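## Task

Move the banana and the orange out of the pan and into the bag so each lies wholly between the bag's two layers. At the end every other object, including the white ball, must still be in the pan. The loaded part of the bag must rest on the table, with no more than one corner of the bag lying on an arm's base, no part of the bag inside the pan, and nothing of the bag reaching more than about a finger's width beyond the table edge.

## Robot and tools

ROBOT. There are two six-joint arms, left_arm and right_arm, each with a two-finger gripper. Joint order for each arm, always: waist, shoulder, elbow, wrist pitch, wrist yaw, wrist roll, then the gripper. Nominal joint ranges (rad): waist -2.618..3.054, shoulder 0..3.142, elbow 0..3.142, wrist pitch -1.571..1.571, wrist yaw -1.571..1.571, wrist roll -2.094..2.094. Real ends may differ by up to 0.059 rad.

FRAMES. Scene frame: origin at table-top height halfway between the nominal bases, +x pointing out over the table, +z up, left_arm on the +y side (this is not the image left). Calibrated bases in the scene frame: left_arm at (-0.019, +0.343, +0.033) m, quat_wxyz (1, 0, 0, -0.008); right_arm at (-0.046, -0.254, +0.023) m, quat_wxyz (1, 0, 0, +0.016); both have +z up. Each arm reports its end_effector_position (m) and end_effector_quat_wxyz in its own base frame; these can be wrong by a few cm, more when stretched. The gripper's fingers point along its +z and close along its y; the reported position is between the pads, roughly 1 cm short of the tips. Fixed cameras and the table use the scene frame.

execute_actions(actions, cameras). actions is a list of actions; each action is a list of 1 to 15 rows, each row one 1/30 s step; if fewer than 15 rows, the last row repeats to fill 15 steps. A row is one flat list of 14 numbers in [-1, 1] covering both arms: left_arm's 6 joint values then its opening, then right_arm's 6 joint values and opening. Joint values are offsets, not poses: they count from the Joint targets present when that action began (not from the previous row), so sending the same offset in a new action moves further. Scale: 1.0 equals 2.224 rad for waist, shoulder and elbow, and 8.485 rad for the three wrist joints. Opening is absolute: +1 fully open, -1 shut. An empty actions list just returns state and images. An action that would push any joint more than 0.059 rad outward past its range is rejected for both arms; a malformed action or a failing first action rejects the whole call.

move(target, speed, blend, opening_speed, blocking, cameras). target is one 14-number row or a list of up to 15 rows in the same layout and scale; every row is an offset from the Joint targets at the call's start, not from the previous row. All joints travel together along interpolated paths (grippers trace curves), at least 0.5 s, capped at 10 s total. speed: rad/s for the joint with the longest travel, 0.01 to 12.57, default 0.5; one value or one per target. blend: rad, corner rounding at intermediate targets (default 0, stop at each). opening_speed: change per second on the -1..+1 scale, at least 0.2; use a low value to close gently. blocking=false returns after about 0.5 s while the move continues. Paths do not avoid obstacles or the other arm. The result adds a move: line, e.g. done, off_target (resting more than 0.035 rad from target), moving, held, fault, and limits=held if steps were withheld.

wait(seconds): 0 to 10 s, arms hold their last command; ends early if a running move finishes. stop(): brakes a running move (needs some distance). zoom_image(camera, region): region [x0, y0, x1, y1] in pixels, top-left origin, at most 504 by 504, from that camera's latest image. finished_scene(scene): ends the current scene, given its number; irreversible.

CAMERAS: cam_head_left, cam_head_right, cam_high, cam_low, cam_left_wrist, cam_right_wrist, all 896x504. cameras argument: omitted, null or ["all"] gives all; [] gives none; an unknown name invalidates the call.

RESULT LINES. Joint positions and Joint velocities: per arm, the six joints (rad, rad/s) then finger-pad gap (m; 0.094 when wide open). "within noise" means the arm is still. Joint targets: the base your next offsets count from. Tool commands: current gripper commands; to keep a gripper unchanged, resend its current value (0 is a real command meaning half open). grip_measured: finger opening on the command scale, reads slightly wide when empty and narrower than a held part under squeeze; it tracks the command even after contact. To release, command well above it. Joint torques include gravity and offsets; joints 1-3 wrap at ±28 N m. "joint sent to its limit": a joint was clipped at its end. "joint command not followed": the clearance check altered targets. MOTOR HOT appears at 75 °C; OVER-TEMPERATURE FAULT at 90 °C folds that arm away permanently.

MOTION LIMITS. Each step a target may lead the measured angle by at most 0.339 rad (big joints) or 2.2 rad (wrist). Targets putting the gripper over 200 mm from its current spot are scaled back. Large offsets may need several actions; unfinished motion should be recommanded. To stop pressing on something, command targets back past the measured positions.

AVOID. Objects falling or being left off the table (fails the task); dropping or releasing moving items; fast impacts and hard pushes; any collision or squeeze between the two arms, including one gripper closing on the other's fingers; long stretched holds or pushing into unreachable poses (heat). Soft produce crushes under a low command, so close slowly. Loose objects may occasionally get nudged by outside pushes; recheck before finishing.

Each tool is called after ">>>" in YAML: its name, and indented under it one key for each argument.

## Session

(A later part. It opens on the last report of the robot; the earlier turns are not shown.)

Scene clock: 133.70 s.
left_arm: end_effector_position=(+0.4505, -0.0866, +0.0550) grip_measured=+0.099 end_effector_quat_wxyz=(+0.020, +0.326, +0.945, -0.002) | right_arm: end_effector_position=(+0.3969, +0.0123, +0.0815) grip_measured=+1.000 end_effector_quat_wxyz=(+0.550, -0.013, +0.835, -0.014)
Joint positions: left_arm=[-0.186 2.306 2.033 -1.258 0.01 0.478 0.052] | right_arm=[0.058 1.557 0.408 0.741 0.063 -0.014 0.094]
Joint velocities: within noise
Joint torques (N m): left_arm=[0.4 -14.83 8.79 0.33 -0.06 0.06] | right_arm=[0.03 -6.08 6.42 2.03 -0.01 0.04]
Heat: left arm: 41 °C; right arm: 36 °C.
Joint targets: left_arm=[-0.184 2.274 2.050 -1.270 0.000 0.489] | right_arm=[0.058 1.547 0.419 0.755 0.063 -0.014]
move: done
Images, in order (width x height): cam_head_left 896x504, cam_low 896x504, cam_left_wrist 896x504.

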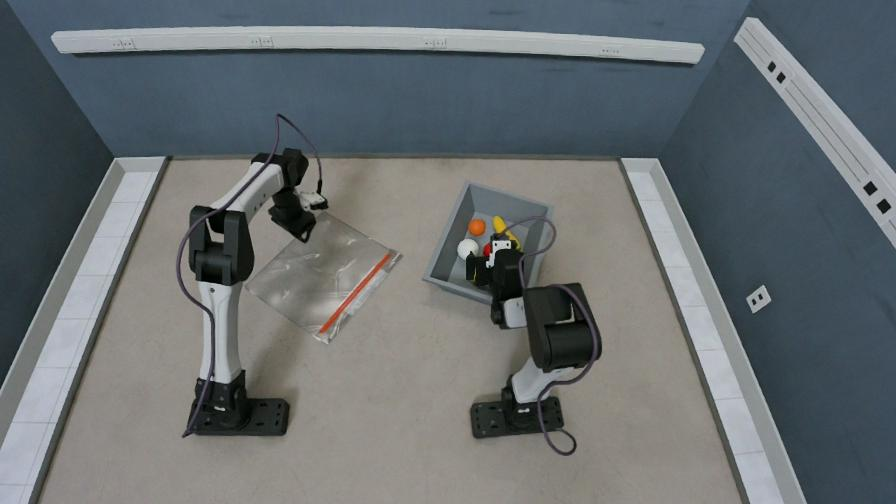

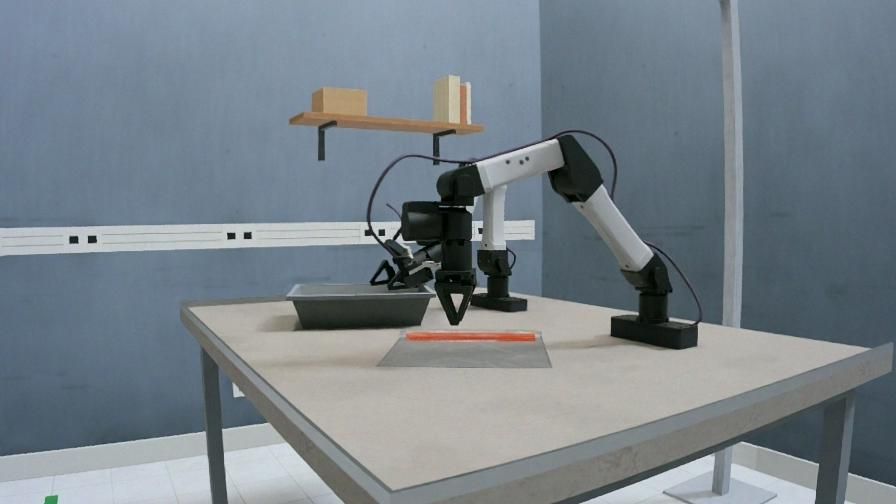

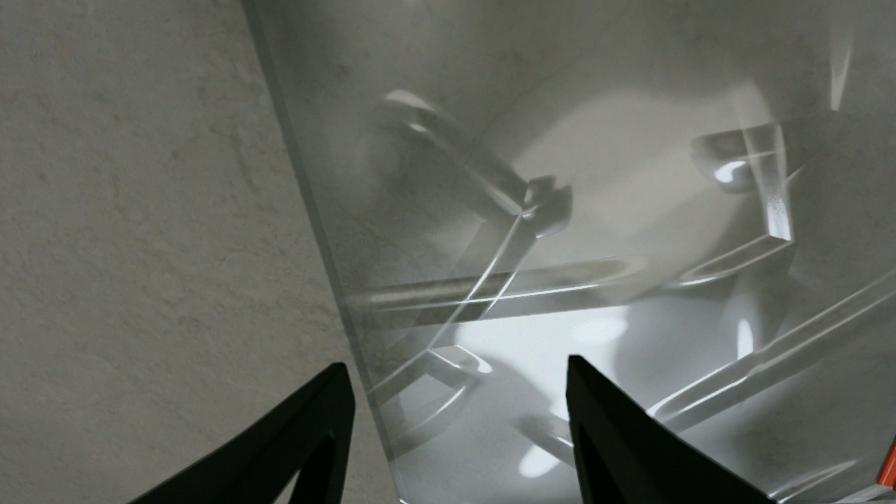

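>>> move:
  target:
    - [-0.2113,-0.0756,-0.2581,0.0388,0,-0.0638,0,0,0,0,0,0,0,1]
    - [-0.2113,-0.0756,-0.3705,0.0682,0,-0.0638,0,0,0,0,0,0,0,1]
    - [-0.2113,-0.0756,-0.3705,0.0682,0,-0.0638,-1,0,0,0,0,0,0,1]
    - [-0.2113,-0.1142,-0.2023,0.014,0,-0.0638,-1,0,0,0,0,0,0,1]
  speed: [0.4,0.2,0.2,0.2]
  opening_speed: 0.7
  cameras: ["cam_left_wrist","cam_head_left","cam_low"]

>>> zoom_image:
  camera: "cam_low"
  region: [320, 240, 560, 400]

Scene clock: 142.03 s.
left_arm: end_effector_position=(+0.2977, -0.2332, +0.0437) grip_measured=-0.985 end_effector_quat_wxyz=(-0.021, +0.303, +0.953, -0.001) | right_arm: end_effector_position=(+0.3969, +0.0123, +0.0815) grip_measured=+1.000 end_effector_quat_wxyz=(+0.550, -0.013, +0.835, -0.014)
Joint positions: left_arm=[-0.657 2.053 1.581 -1.138 0.016 -0.042 0.001] | right_arm=[0.058 1.557 0.408 0.741 0.063 -0.014 0.094]
Joint velocities: within noise
Joint torques (N m): left_arm=[0.44 -12.77 8.68 0.18 -0.14 -0.13] | right_arm=[0.02 -6.09 6.43 2.03 0 0.04]
Heat: left arm: 41 °C; right arm: 36 °C.
Joint targets: left_arm=[-0.654 2.020 1.601 -1.151 0.000 -0.052] | right_arm=[0.058 1.547 0.419 0.755 0.063 -0.014]
move: done; target 3's new numbers were sent with left_arm's shoulder 0.076 rad from that target
Images, in order (width x height): cam_head_left 896x504, cam_low 896x504, cam_left_wrist 896x504.

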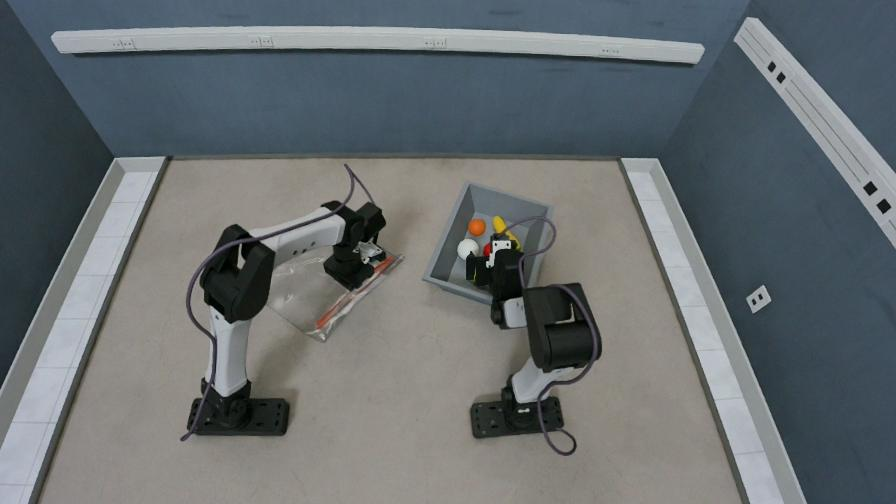

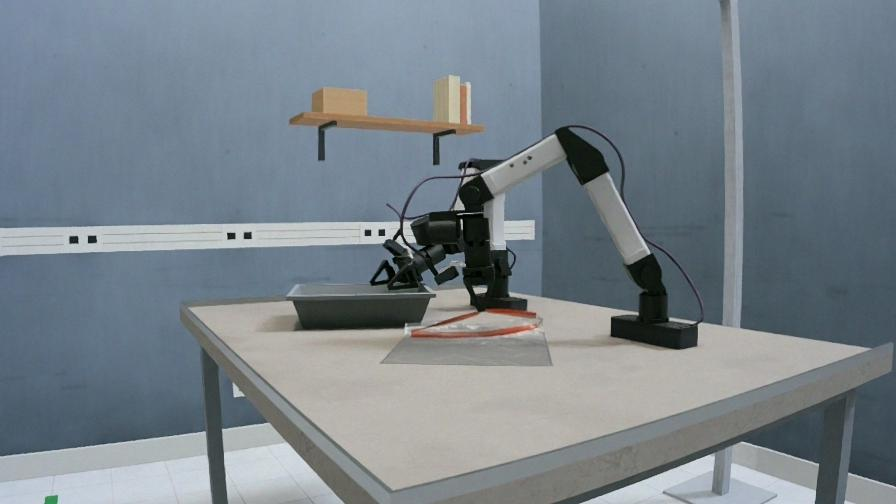

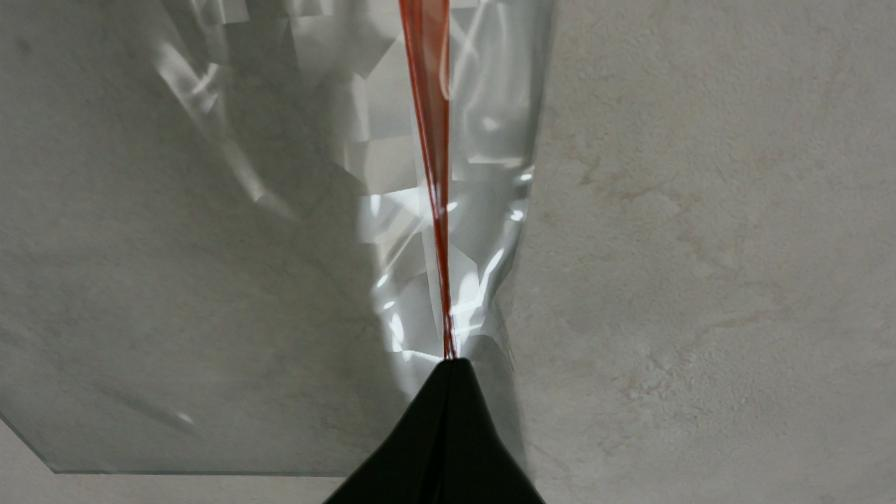

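Scaled by 2.100 from the camera's 896x504 image, which has a finer 1280x720 frame.

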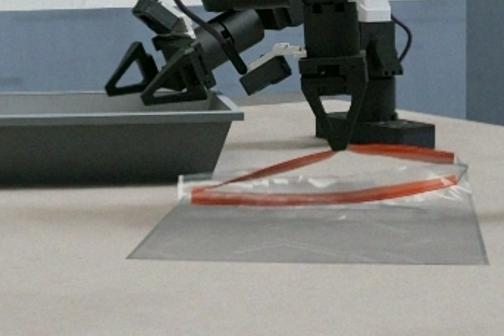

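>>> move:
  target:
    - [-0.1066,0.0135,0.018,0,0,-0.0279,-1,0,0,0,0,0,0,1]
    - [-0.1066,0.0585,-0.0634,0.0319,0,-0.0279,-1,0,0,0,0,0,0,1]
    - [-0.1066,0.0585,-0.0634,0.0319,0,-0.0279,-0.3,0,0,0,0,0,0,1]
    - [-0.1066,-0.01,0.1,-0.0288,0,-0.0279,-0.3,0,0,0,0,0,0,1]
    - [0.08,-0.01,0.12,-0.0341,0,0.021,-0.1,0,0,0,0,0,0,1]
  speed: [0.2,0.2,0.3,0.3,0.5]
  opening_speed: 0.8
  cameras: ["cam_left_wrist","cam_head_left","cam_low"]

>>> zoom_image:
  camera: "cam_head_left"
  region: [260, 190, 460, 360]

>>> zoom_image:
  camera: "cam_low"
  region: [320, 240, 560, 400]

Scene clock: 150.87 s.
left_arm: end_effector_position=(+0.3367, -0.1731, +0.1205) grip_measured=-0.102 end_effector_quat_wxyz=(-0.019, +0.288, +0.957, -0.001) | right_arm: end_effector_position=(+0.3969, +0.0123, +0.0815) grip_measured=+1.000 end_effector_quat_wxyz=(+0.550, -0.013, +0.835, -0.014)
Joint positions: left_arm=[-0.471 2.025 1.847 -1.429 0.009 0.115 0.042] | right_arm=[0.058 1.557 0.408 0.741 0.063 -0.014 0.094]
Joint velocities: within noise
Joint torques (N m): left_arm=[-0.24 -12.18 8.91 0.19 -0.07 0.06] | right_arm=[0.03 -6.06 6.43 2.02 -0.01 0.04]
Heat: left arm: 41 °C; right arm: 37 °C.
Joint targets: left_arm=[-0.476 1.998 1.867 -1.440 0.000 0.126] | right_arm=[0.058 1.547 0.419 0.755 0.063 -0.014]
move: done
Images, in order (width x height): cam_head_left 896x504, cam_low 896x504, cam_left_wrist 896x504.

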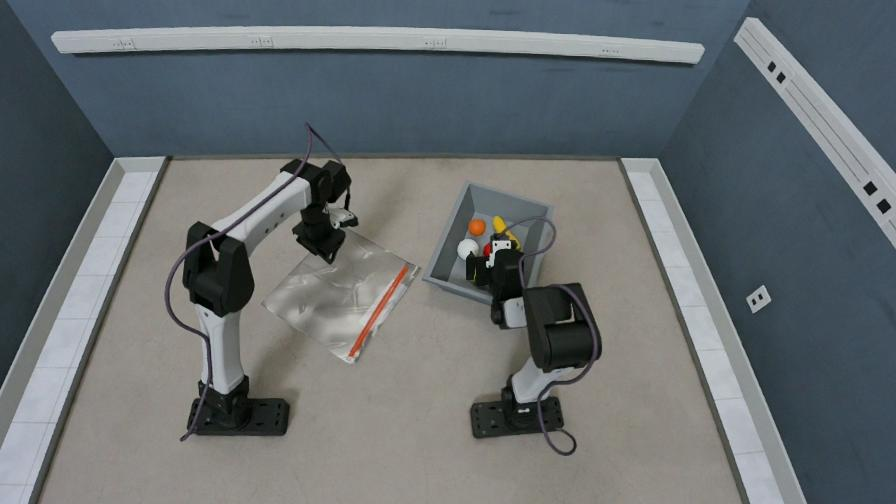

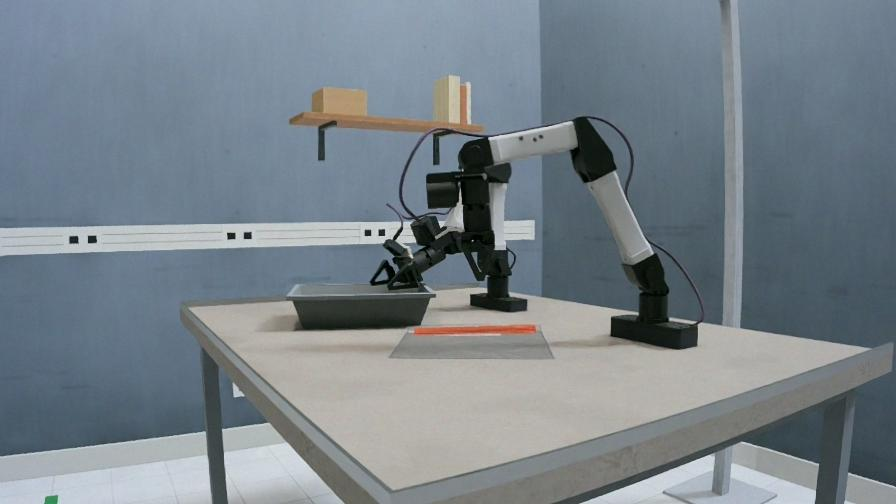

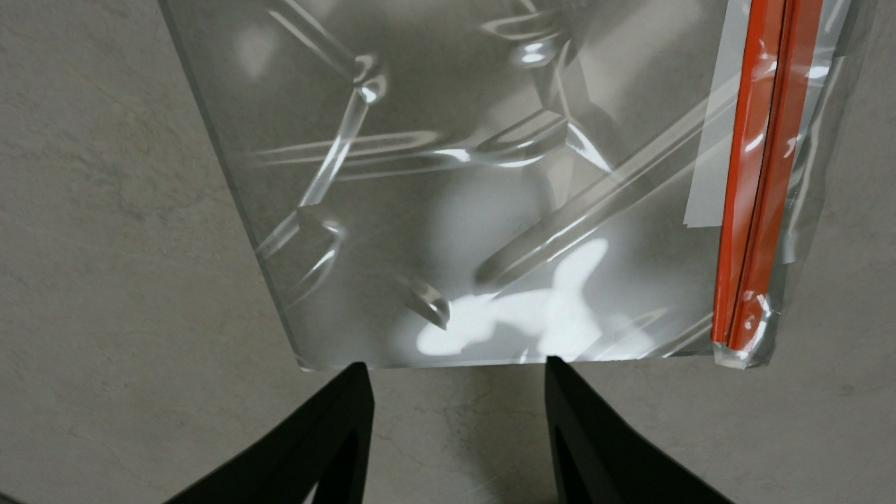

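Scaled by 2.520 from the camera's 896x504 image, which has a finer 1280x720 frame.

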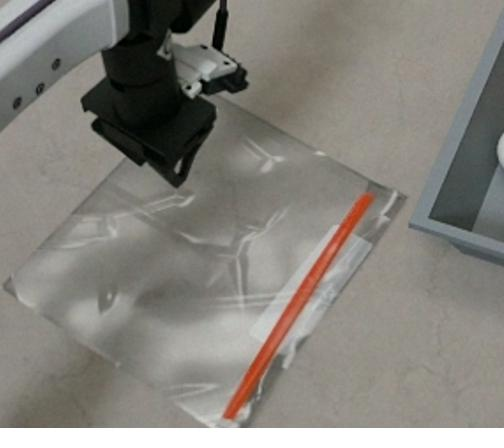

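Scaled by 2.100 from the camera's 896x504 image, which has a finer 1280x720 frame.

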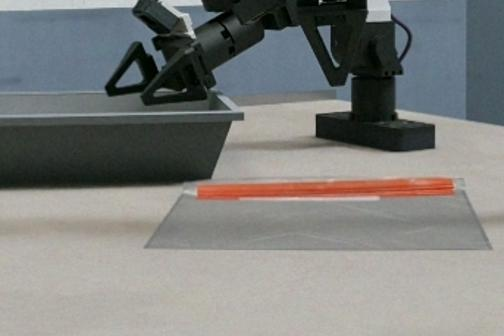

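>>> move:
  target:
    - [0.0859,0.0714,-0.1385,0.055,0,0.0309,-0.1,0,0,0,0,0,0,1]
    - [0.0859,0.0714,-0.2284,0.0786,0,0.0309,-0.1,0,0,0,0,0,0,1]
    - [0.0859,0.0714,-0.2284,0.0786,0,0.0309,-1,0,0,0,0,0,0,1]
    - [0.0859,0.0714,-0.201,0.0714,0,0.0309,-1,0,0,0,0,0,0,1]
    - [0.1637,0.1135,-0.107,0.0579,0,0.0513,-1,0,0,0,0,0,0,1]
  speed: [0.35,0.2,0.2,0.2,0.2]
  opening_speed: 0.7
  cameras: ["cam_left_wrist"]

>>> move:
  target:
    - [0,0,0,0,0,0,-0.3,0,0,0,0,0,0,1]
    - [0,-0.03,0.12,-0.03,0,0,0.1,0,0,0,0,0,0,1]
    - [-0.2,-0.06,0.08,-0.02,0,-0.055,0.1,0,0,0,0,0,0,1]
  speed: 0.4
  cameras: ["cam_left_wrist","cam_head_left","cam_low"]

>>> zoom_image:
  camera: "cam_head_left"
  region: [240, 190, 440, 360]

>>> zoom_image:
  camera: "cam_left_wrist"
  region: [450, 0, 896, 504]

Scene clock: 158.73 s.
left_arm: end_effector_position=(+0.4174, -0.0512, -0.0152) grip_measured=-0.985 end_effector_quat_wxyz=(+0.012, +0.326, +0.945, -0.006) | right_arm: end_effector_position=(+0.3969, +0.0123, +0.0815) grip_measured=+1.000 end_effector_quat_wxyz=(+0.550, -0.013, +0.835, -0.014)
Joint positions: left_arm=[-0.115 2.226 1.611 -0.936 0.017 0.55 0.001] | right_arm=[0.058 1.557 0.408 0.741 0.063 -0.014 0.094]
Joint velocities: within noise
Joint torques (N m): left_arm=[0.46 -9.47 8.34 0.29 -0.11 0.09] | right_arm=[0.03 -6.08 6.45 2.03 -0.01 0.04]
Heat: left arm: 40 °C; right arm: 37 °C.
Joint targets: left_arm=[-0.112 2.251 1.629 -0.949 0.000 0.561] | right_arm=[0.058 1.547 0.419 0.755 0.063 -0.014]
move: done; target 3's new numbers were sent with left_arm's shoulder 0.051 rad from that target
Images, in order (width x height): cam_left_wrist 896x504.

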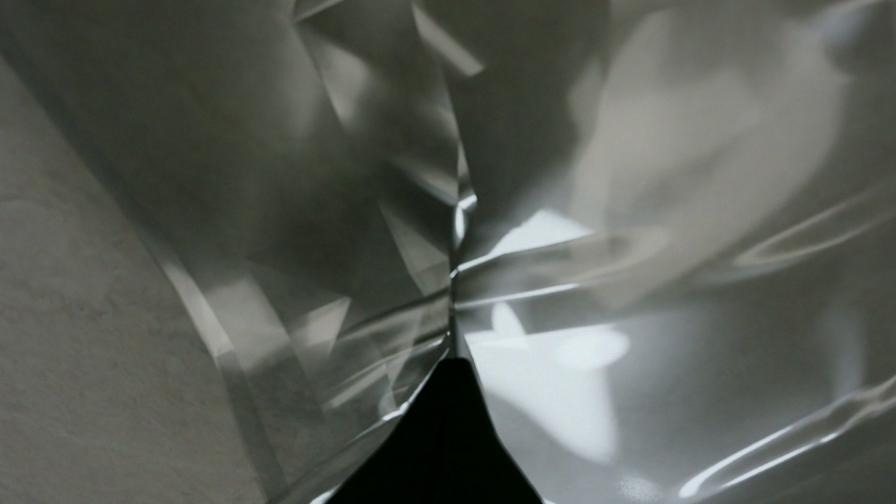

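Scene clock: 163.07 s.
left_arm: end_effector_position=(+0.3732, -0.2377, +0.0652) grip_measured=+0.099 end_effector_quat_wxyz=(+0.050, +0.328, +0.943, -0.017) | right_arm: end_effector_position=(+0.3969, +0.0123, +0.0815) grip_measured=+1.000 end_effector_quat_wxyz=(+0.550, -0.013, +0.835, -0.014)
Joint positions: left_arm=[-0.563 2.154 1.818 -1.129 0.011 0.106 0.052] | right_arm=[0.058 1.557 0.408 0.741 0.063 -0.014 0.094]
Joint velocities: within noise
Joint torques (N m): left_arm=[0.68 -14.22 6.15 0.75 -0.09 -0.16] | right_arm=[0.02 -6.08 6.45 2.03 -0.01 0.04]
Heat: left arm: 42 °C; right arm: 37 °C.
Joint targets: left_arm=[-0.557 2.117 1.807 -1.119 0.000 0.094] | right_arm=[0.058 1.547 0.419 0.755 0.063 -0.014]
move: off_target (left_arm); left_arm: the shoulder is farthest, 0.037 rad from its target
Images, in order (width x height): cam_head_left 896x504, cam_low 896x504, cam_left_wrist 896x504.

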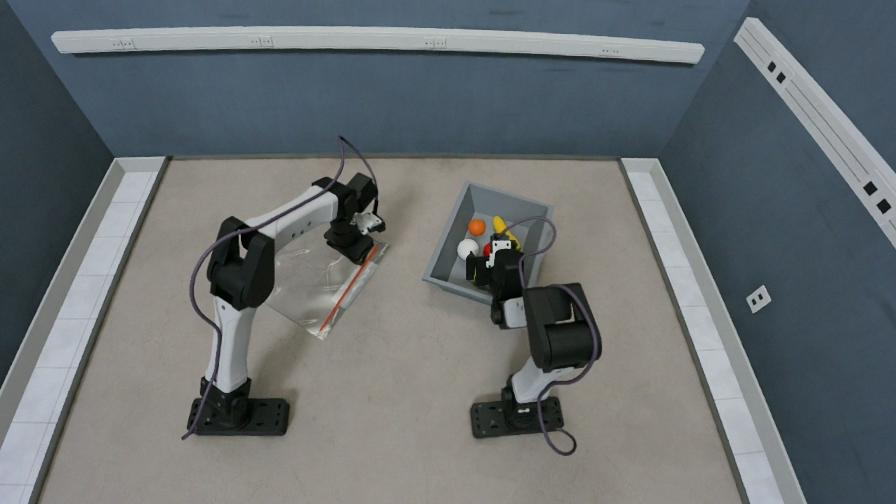

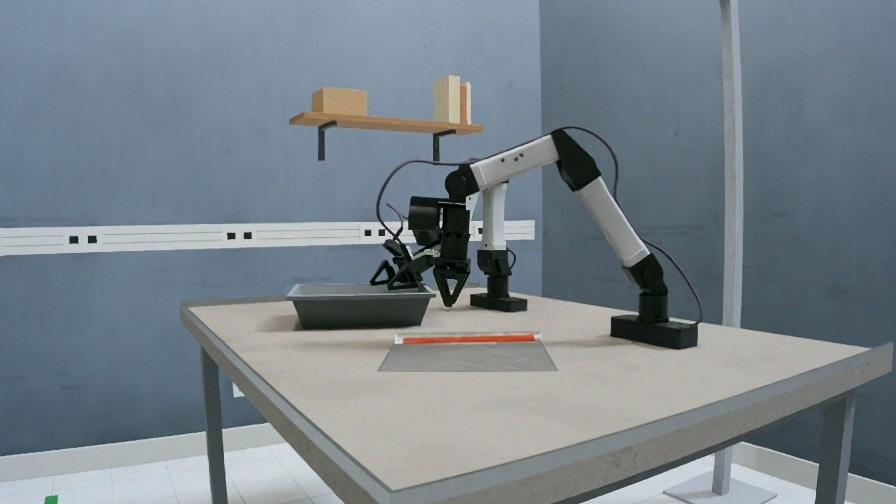

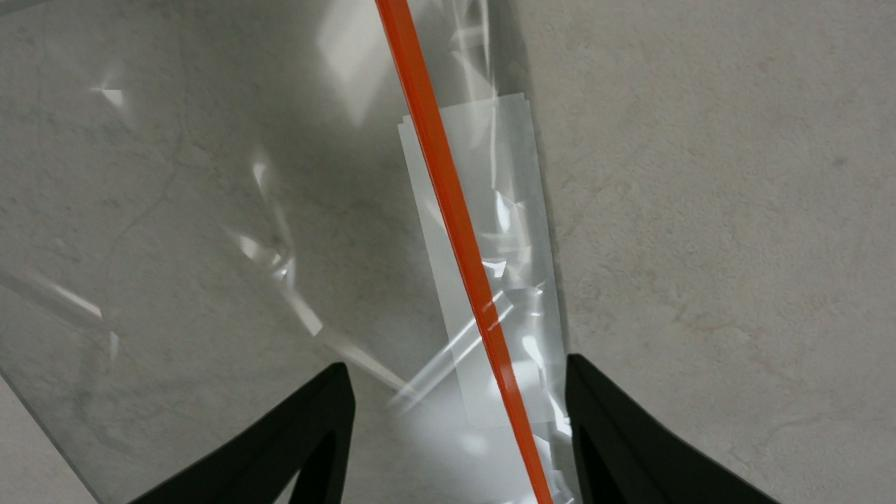

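Scaled by 2.520 from the camera's 896x504 image, which has a finer 1280x720 frame.

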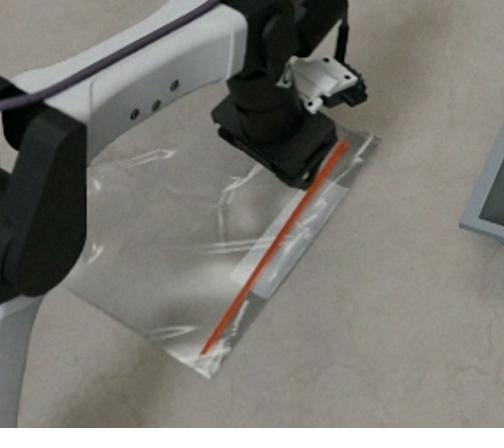

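Scaled by 1.000.

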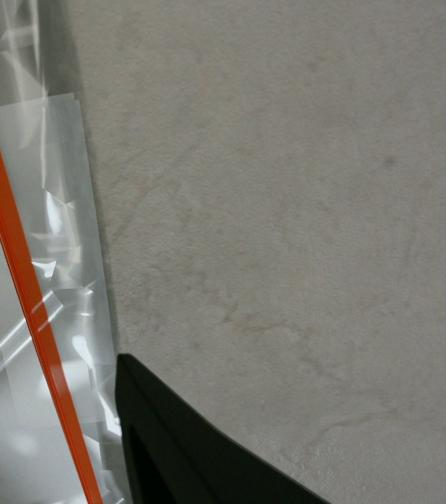

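>>> move:
  target:
    - [-0.009,0.07,-0.02,0.01,0,-0.0236,0.1,0,0,0,0,0,0,1]
    - [-0.009,0.0898,-0.0865,0.0295,0,-0.0236,0.1,0,0,0,0,0,0,1]
    - [-0.009,0.0898,-0.0865,0.0295,0,-0.0236,-1,0,0,0,0,0,0,1]
    - [-0.009,0.0373,0.0418,-0.0178,0,-0.0236,-1,0,0,0,0,0,0,1]
  speed: [0.4,0.2,0.2,0.2]
  opening_speed: 0.7
  cameras: ["cam_left_wrist","cam_head_left","cam_low"]

>>> zoom_image:
  camera: "cam_low"
  region: [320, 240, 560, 400]

>>> zoom_image:
  camera: "cam_head_left"
  region: [240, 190, 440, 360]

Scene clock: 170.00 s.
left_arm: end_effector_position=(+0.3524, -0.2352, +0.0479) grip_measured=-0.946 end_effector_quat_wxyz=(-0.021, +0.241, +0.970, -0.001) | right_arm: end_effector_position=(+0.3969, +0.0123, +0.0815) grip_measured=+1.000 end_effector_quat_wxyz=(+0.550, -0.013, +0.835, -0.014)
Joint positions: left_arm=[-0.582 2.233 1.881 -1.257 0.015 -0.095 0.003] | right_arm=[0.058 1.557 0.408 0.741 0.063 -0.014 0.094]
Joint velocities: within noise
Joint torques (N m): left_arm=[0.61 -14.27 8.7 0.19 -0.14 -0.13] | right_arm=[0.03 -6.08 6.42 2.02 -0.01 0.04]
Heat: left arm: 41 °C; right arm: 37 °C.
Joint targets: left_arm=[-0.577 2.200 1.900 -1.270 -0.001 -0.106] | right_arm=[0.058 1.547 0.419 0.755 0.063 -0.014]
move: done; target 3's new numbers were sent with left_arm's shoulder 0.058 rad from that target
Images, in order (width x height): cam_head_left 896x504, cam_low 896x504, cam_left_wrist 896x504.

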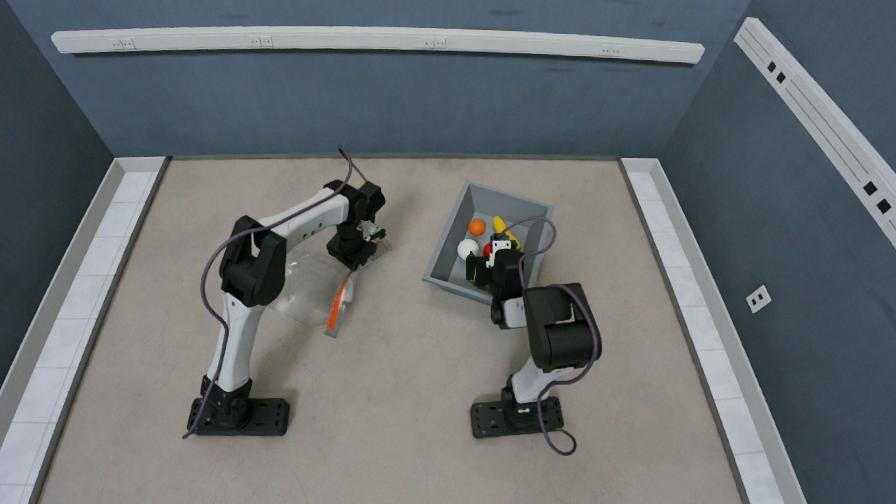

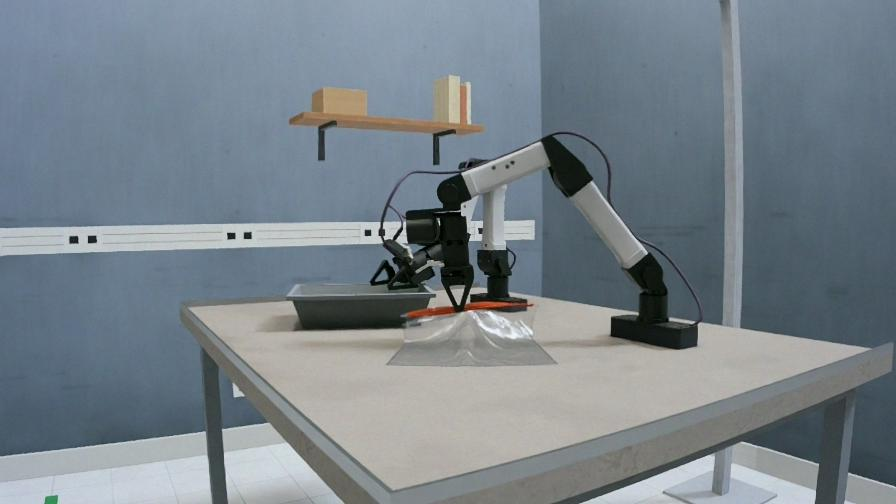

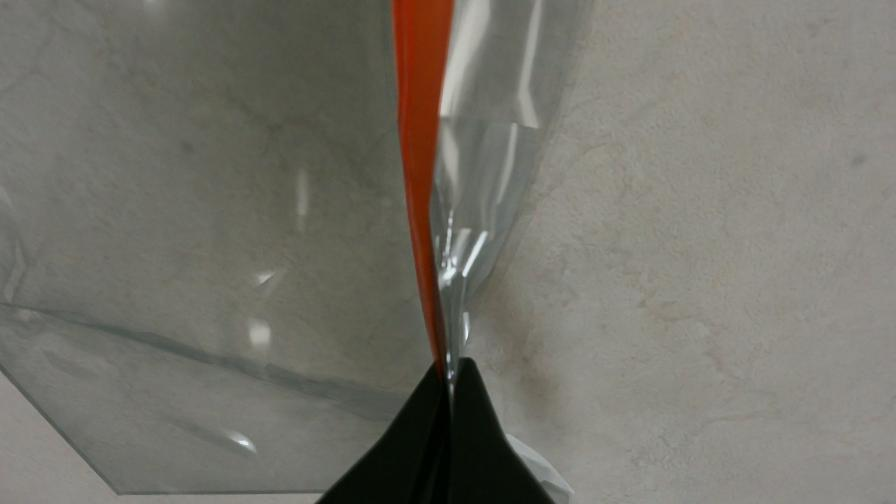

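Scaled by 2.100 from the camera's 896x504 image, which has a finer 1280x720 frame.

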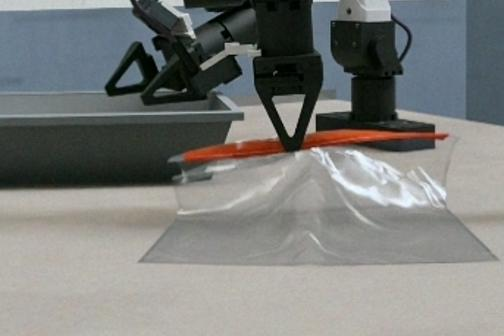

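Scaled by 2.520 from the camera's 896x504 image, which has a finer 1280x720 frame.

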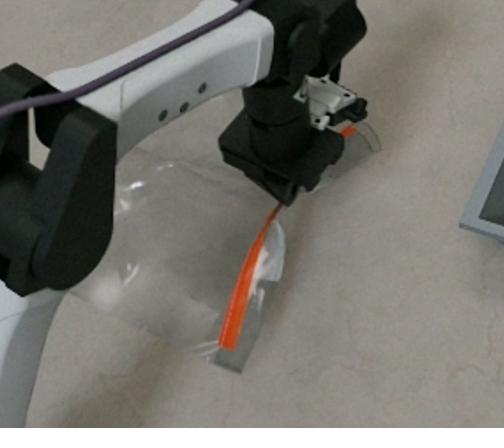

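>>> move:
  target:
    - [-0.1156,0.0287,0.0171,0.0029,0,-0.0303,-1,0,0,0,0,0,0,1]
    - [-0.1156,0.0634,-0.0706,0.035,0,-0.0303,-1,0,0,0,0,0,0,1]
    - [-0.1156,0.0634,-0.0706,0.035,0,-0.0303,-0.3,0,0,0,0,0,0,1]
    - [-0.1156,0,0.08,-0.0212,0,-0.0303,-0.3,0,0,0,0,0,0,1]
    - [0.07,-0.03,0.04,-0.0082,0,0.0185,0,0,0,0,0,0,0,1]
  speed: [0.2,0.2,0.3,0.3,0.5]
  opening_speed: 0.8
  cameras: ["cam_left_wrist","cam_head_left","cam_low"]

>>> zoom_image:
  camera: "cam_head_left"
  region: [240, 190, 440, 360]

>>> zoom_image:
  camera: "cam_low"
  region: [320, 240, 560, 400]

Scene clock: 178.53 s.
left_arm: end_effector_position=(+0.3957, -0.1760, +0.1033) grip_measured=-0.002 end_effector_quat_wxyz=(+0.024, +0.226, +0.974, -0.009) | right_arm: end_effector_position=(+0.3969, +0.0123, +0.0815) grip_measured=+1.000 end_effector_quat_wxyz=(+0.550, -0.013, +0.835, -0.014)
Joint positions: left_arm=[-0.415 2.171 2 -1.35 0.009 0.04 0.047] | right_arm=[0.058 1.557 0.408 0.741 0.063 -0.014 0.094]
Joint velocities: within noise
Joint torques (N m): left_arm=[-0.27 -14.3 6 0.62 -0.08 0.06] | right_arm=[0.03 -6.08 6.41 2.02 -0.02 0.04]
Heat: left arm: 43 °C; right arm: 37 °C.
Joint targets: left_arm=[-0.421 2.134 1.989 -1.339 0.000 0.051] | right_arm=[0.058 1.547 0.419 0.755 0.063 -0.014]
move: off_target (left_arm); target 5's new numbers were sent with left_arm's shoulder 0.037 rad from that target; left_arm: the shoulder is farthest, 0.037 rad from its target
Images, in order (width x height): cam_head_left 896x504, cam_low 896x504, cam_left_wrist 896x504.

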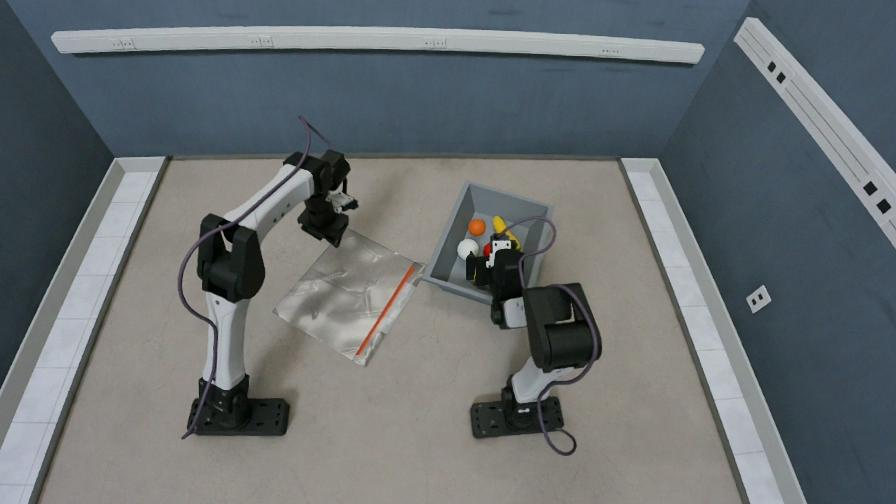

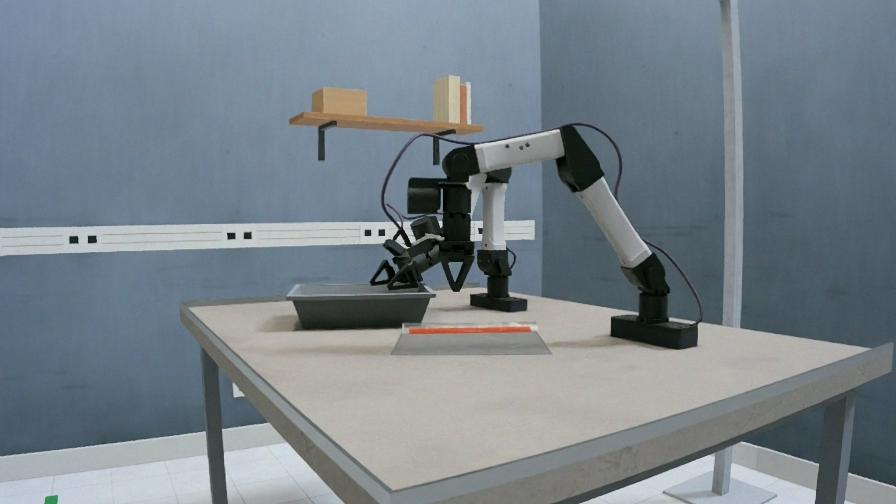

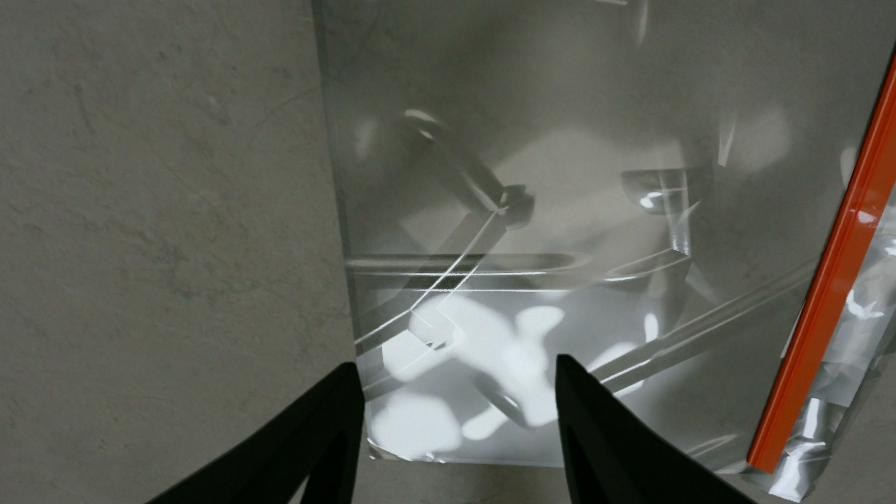

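Scaled by 2.520 from the camera's 896x504 image, which has a finer 1280x720 frame.

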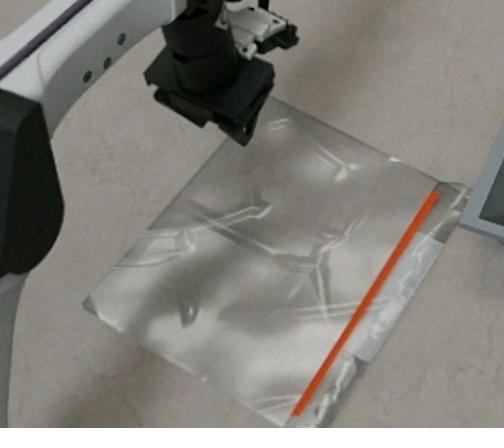

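Scaled by 2.100 from the camera's 896x504 image, which has a finer 1280x720 frame.

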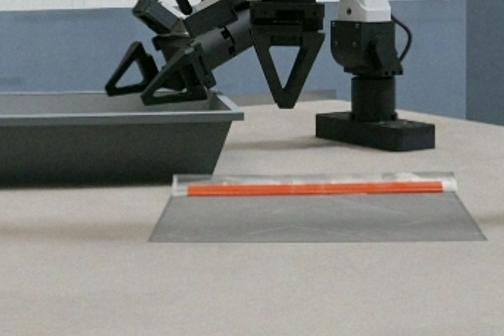

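>>> move:
  target:
    - [0,0,0,0,0,0,-1,0,0.024,0.396,-0.1597,-0.0074,0,0]
    - [-0.0202,-0.0378,-0.25,0.05,0,0,-1,0.33,0.2377,0.607,-0.238,-0.0074,0.1549,0]
    - [-0.0202,-0.0378,-0.35,0.0719,0,0,-1,0.33,0.2377,0.511,-0.213,-0.0074,0.1549,0]
  speed: [0.8,0.8,0.3]

>>> zoom_image:
  camera: "cam_head_left"
  region: [240, 190, 440, 360]

Scene clock: 185.30 s.
left_arm: end_effector_position=(+0.3283, -0.1642, -0.0183) grip_measured=-0.985 end_effector_quat_wxyz=(+0.031, +0.247, +0.968, -0.011) | right_arm: end_effector_position=(+0.2727, +0.2769, +0.0336) grip_measured=+0.001 end_effector_quat_wxyz=(+0.002, +0.246, +0.969, +0.000)
Joint positions: left_arm=[-0.46 2.01 1.25 -0.746 0.009 0.041 0.001] | right_arm=[0.794 2.064 1.557 -1.063 0.003 1.292 0.047]
Joint velocities: within noise
Joint torques (N m): left_arm=[-0.27 -6.43 2.43 0.75 -0.07 0.05] | right_arm=[-0.21 -8.94 5.67 0.29 0 0.12]
Heat: left arm: 44 °C; right arm: 36 °C.
Joint targets: left_arm=[-0.466 2.049 1.211 -0.729 0.000 0.051] | right_arm=[0.792 2.076 1.555 -1.052 0.000 1.300]
move: off_target (left_arm); left_arm: the elbow is farthest, 0.040 rad from its target

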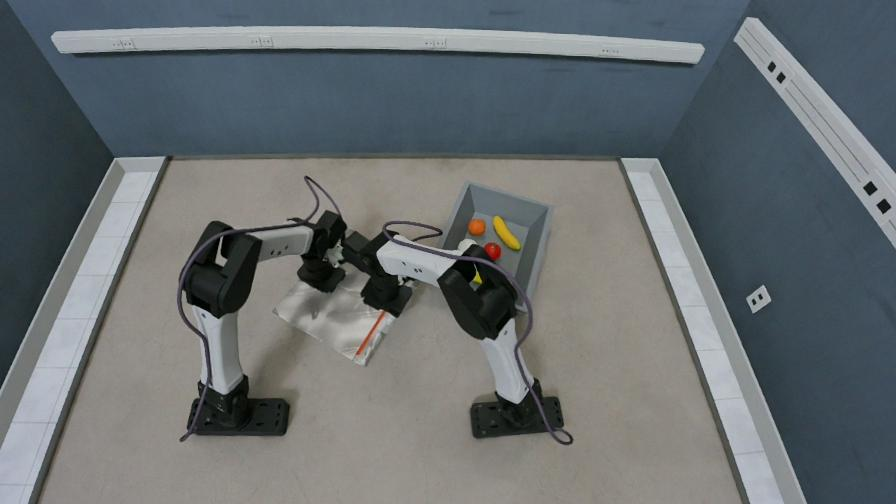

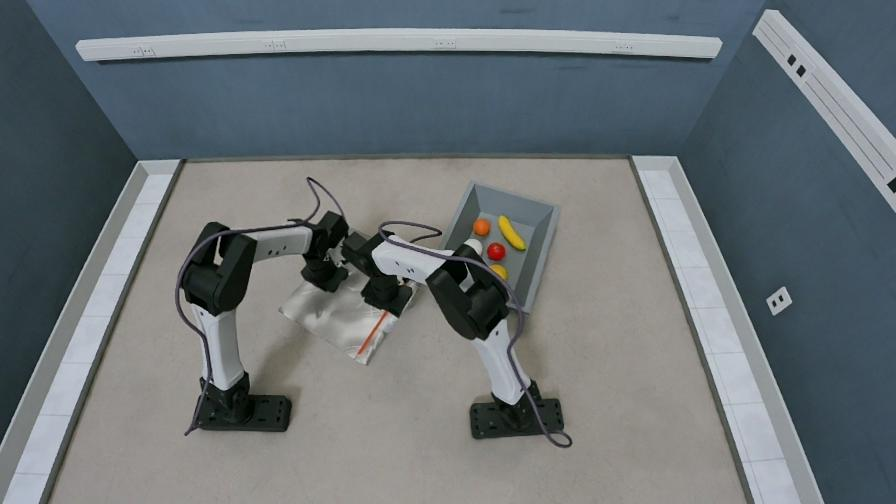

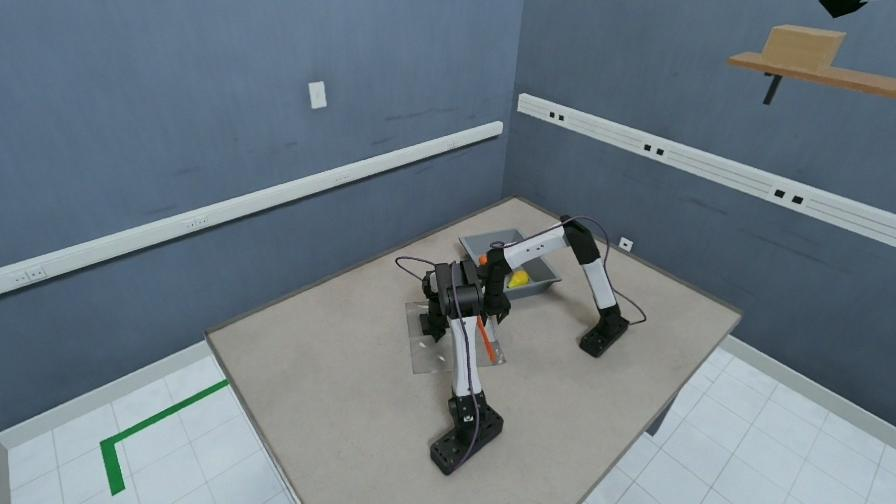

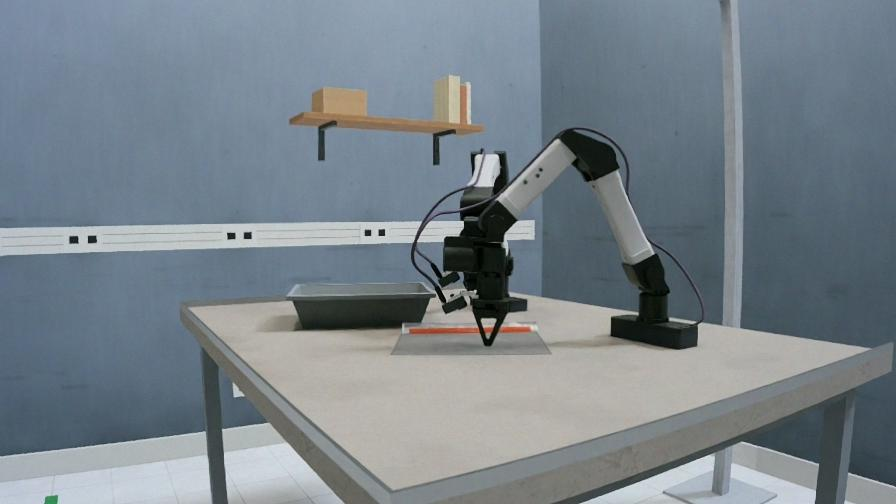

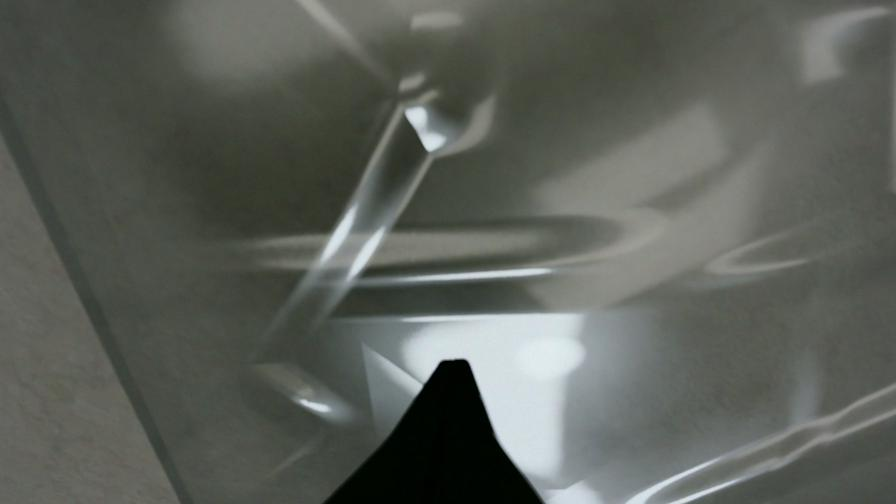

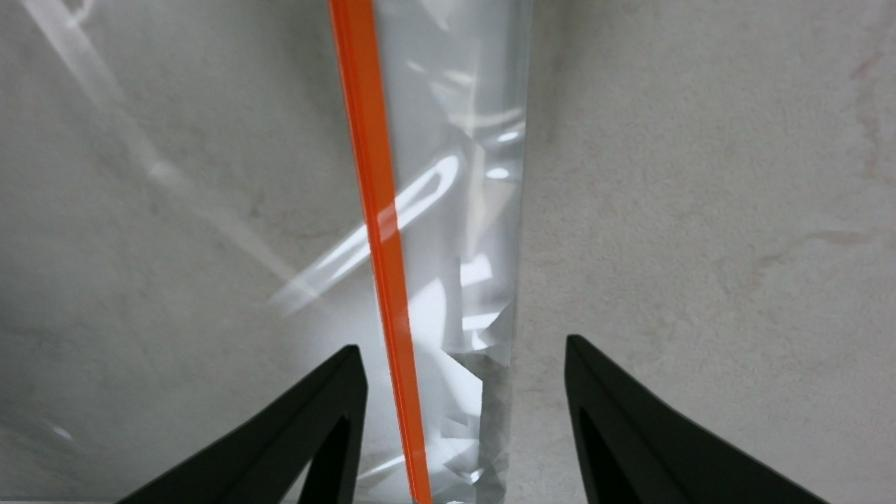

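Scaled by 2.520 from the camera's 896x504 image, which has a finer 1280x720 frame.

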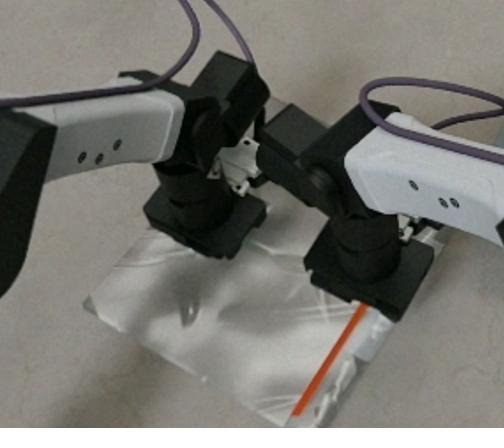

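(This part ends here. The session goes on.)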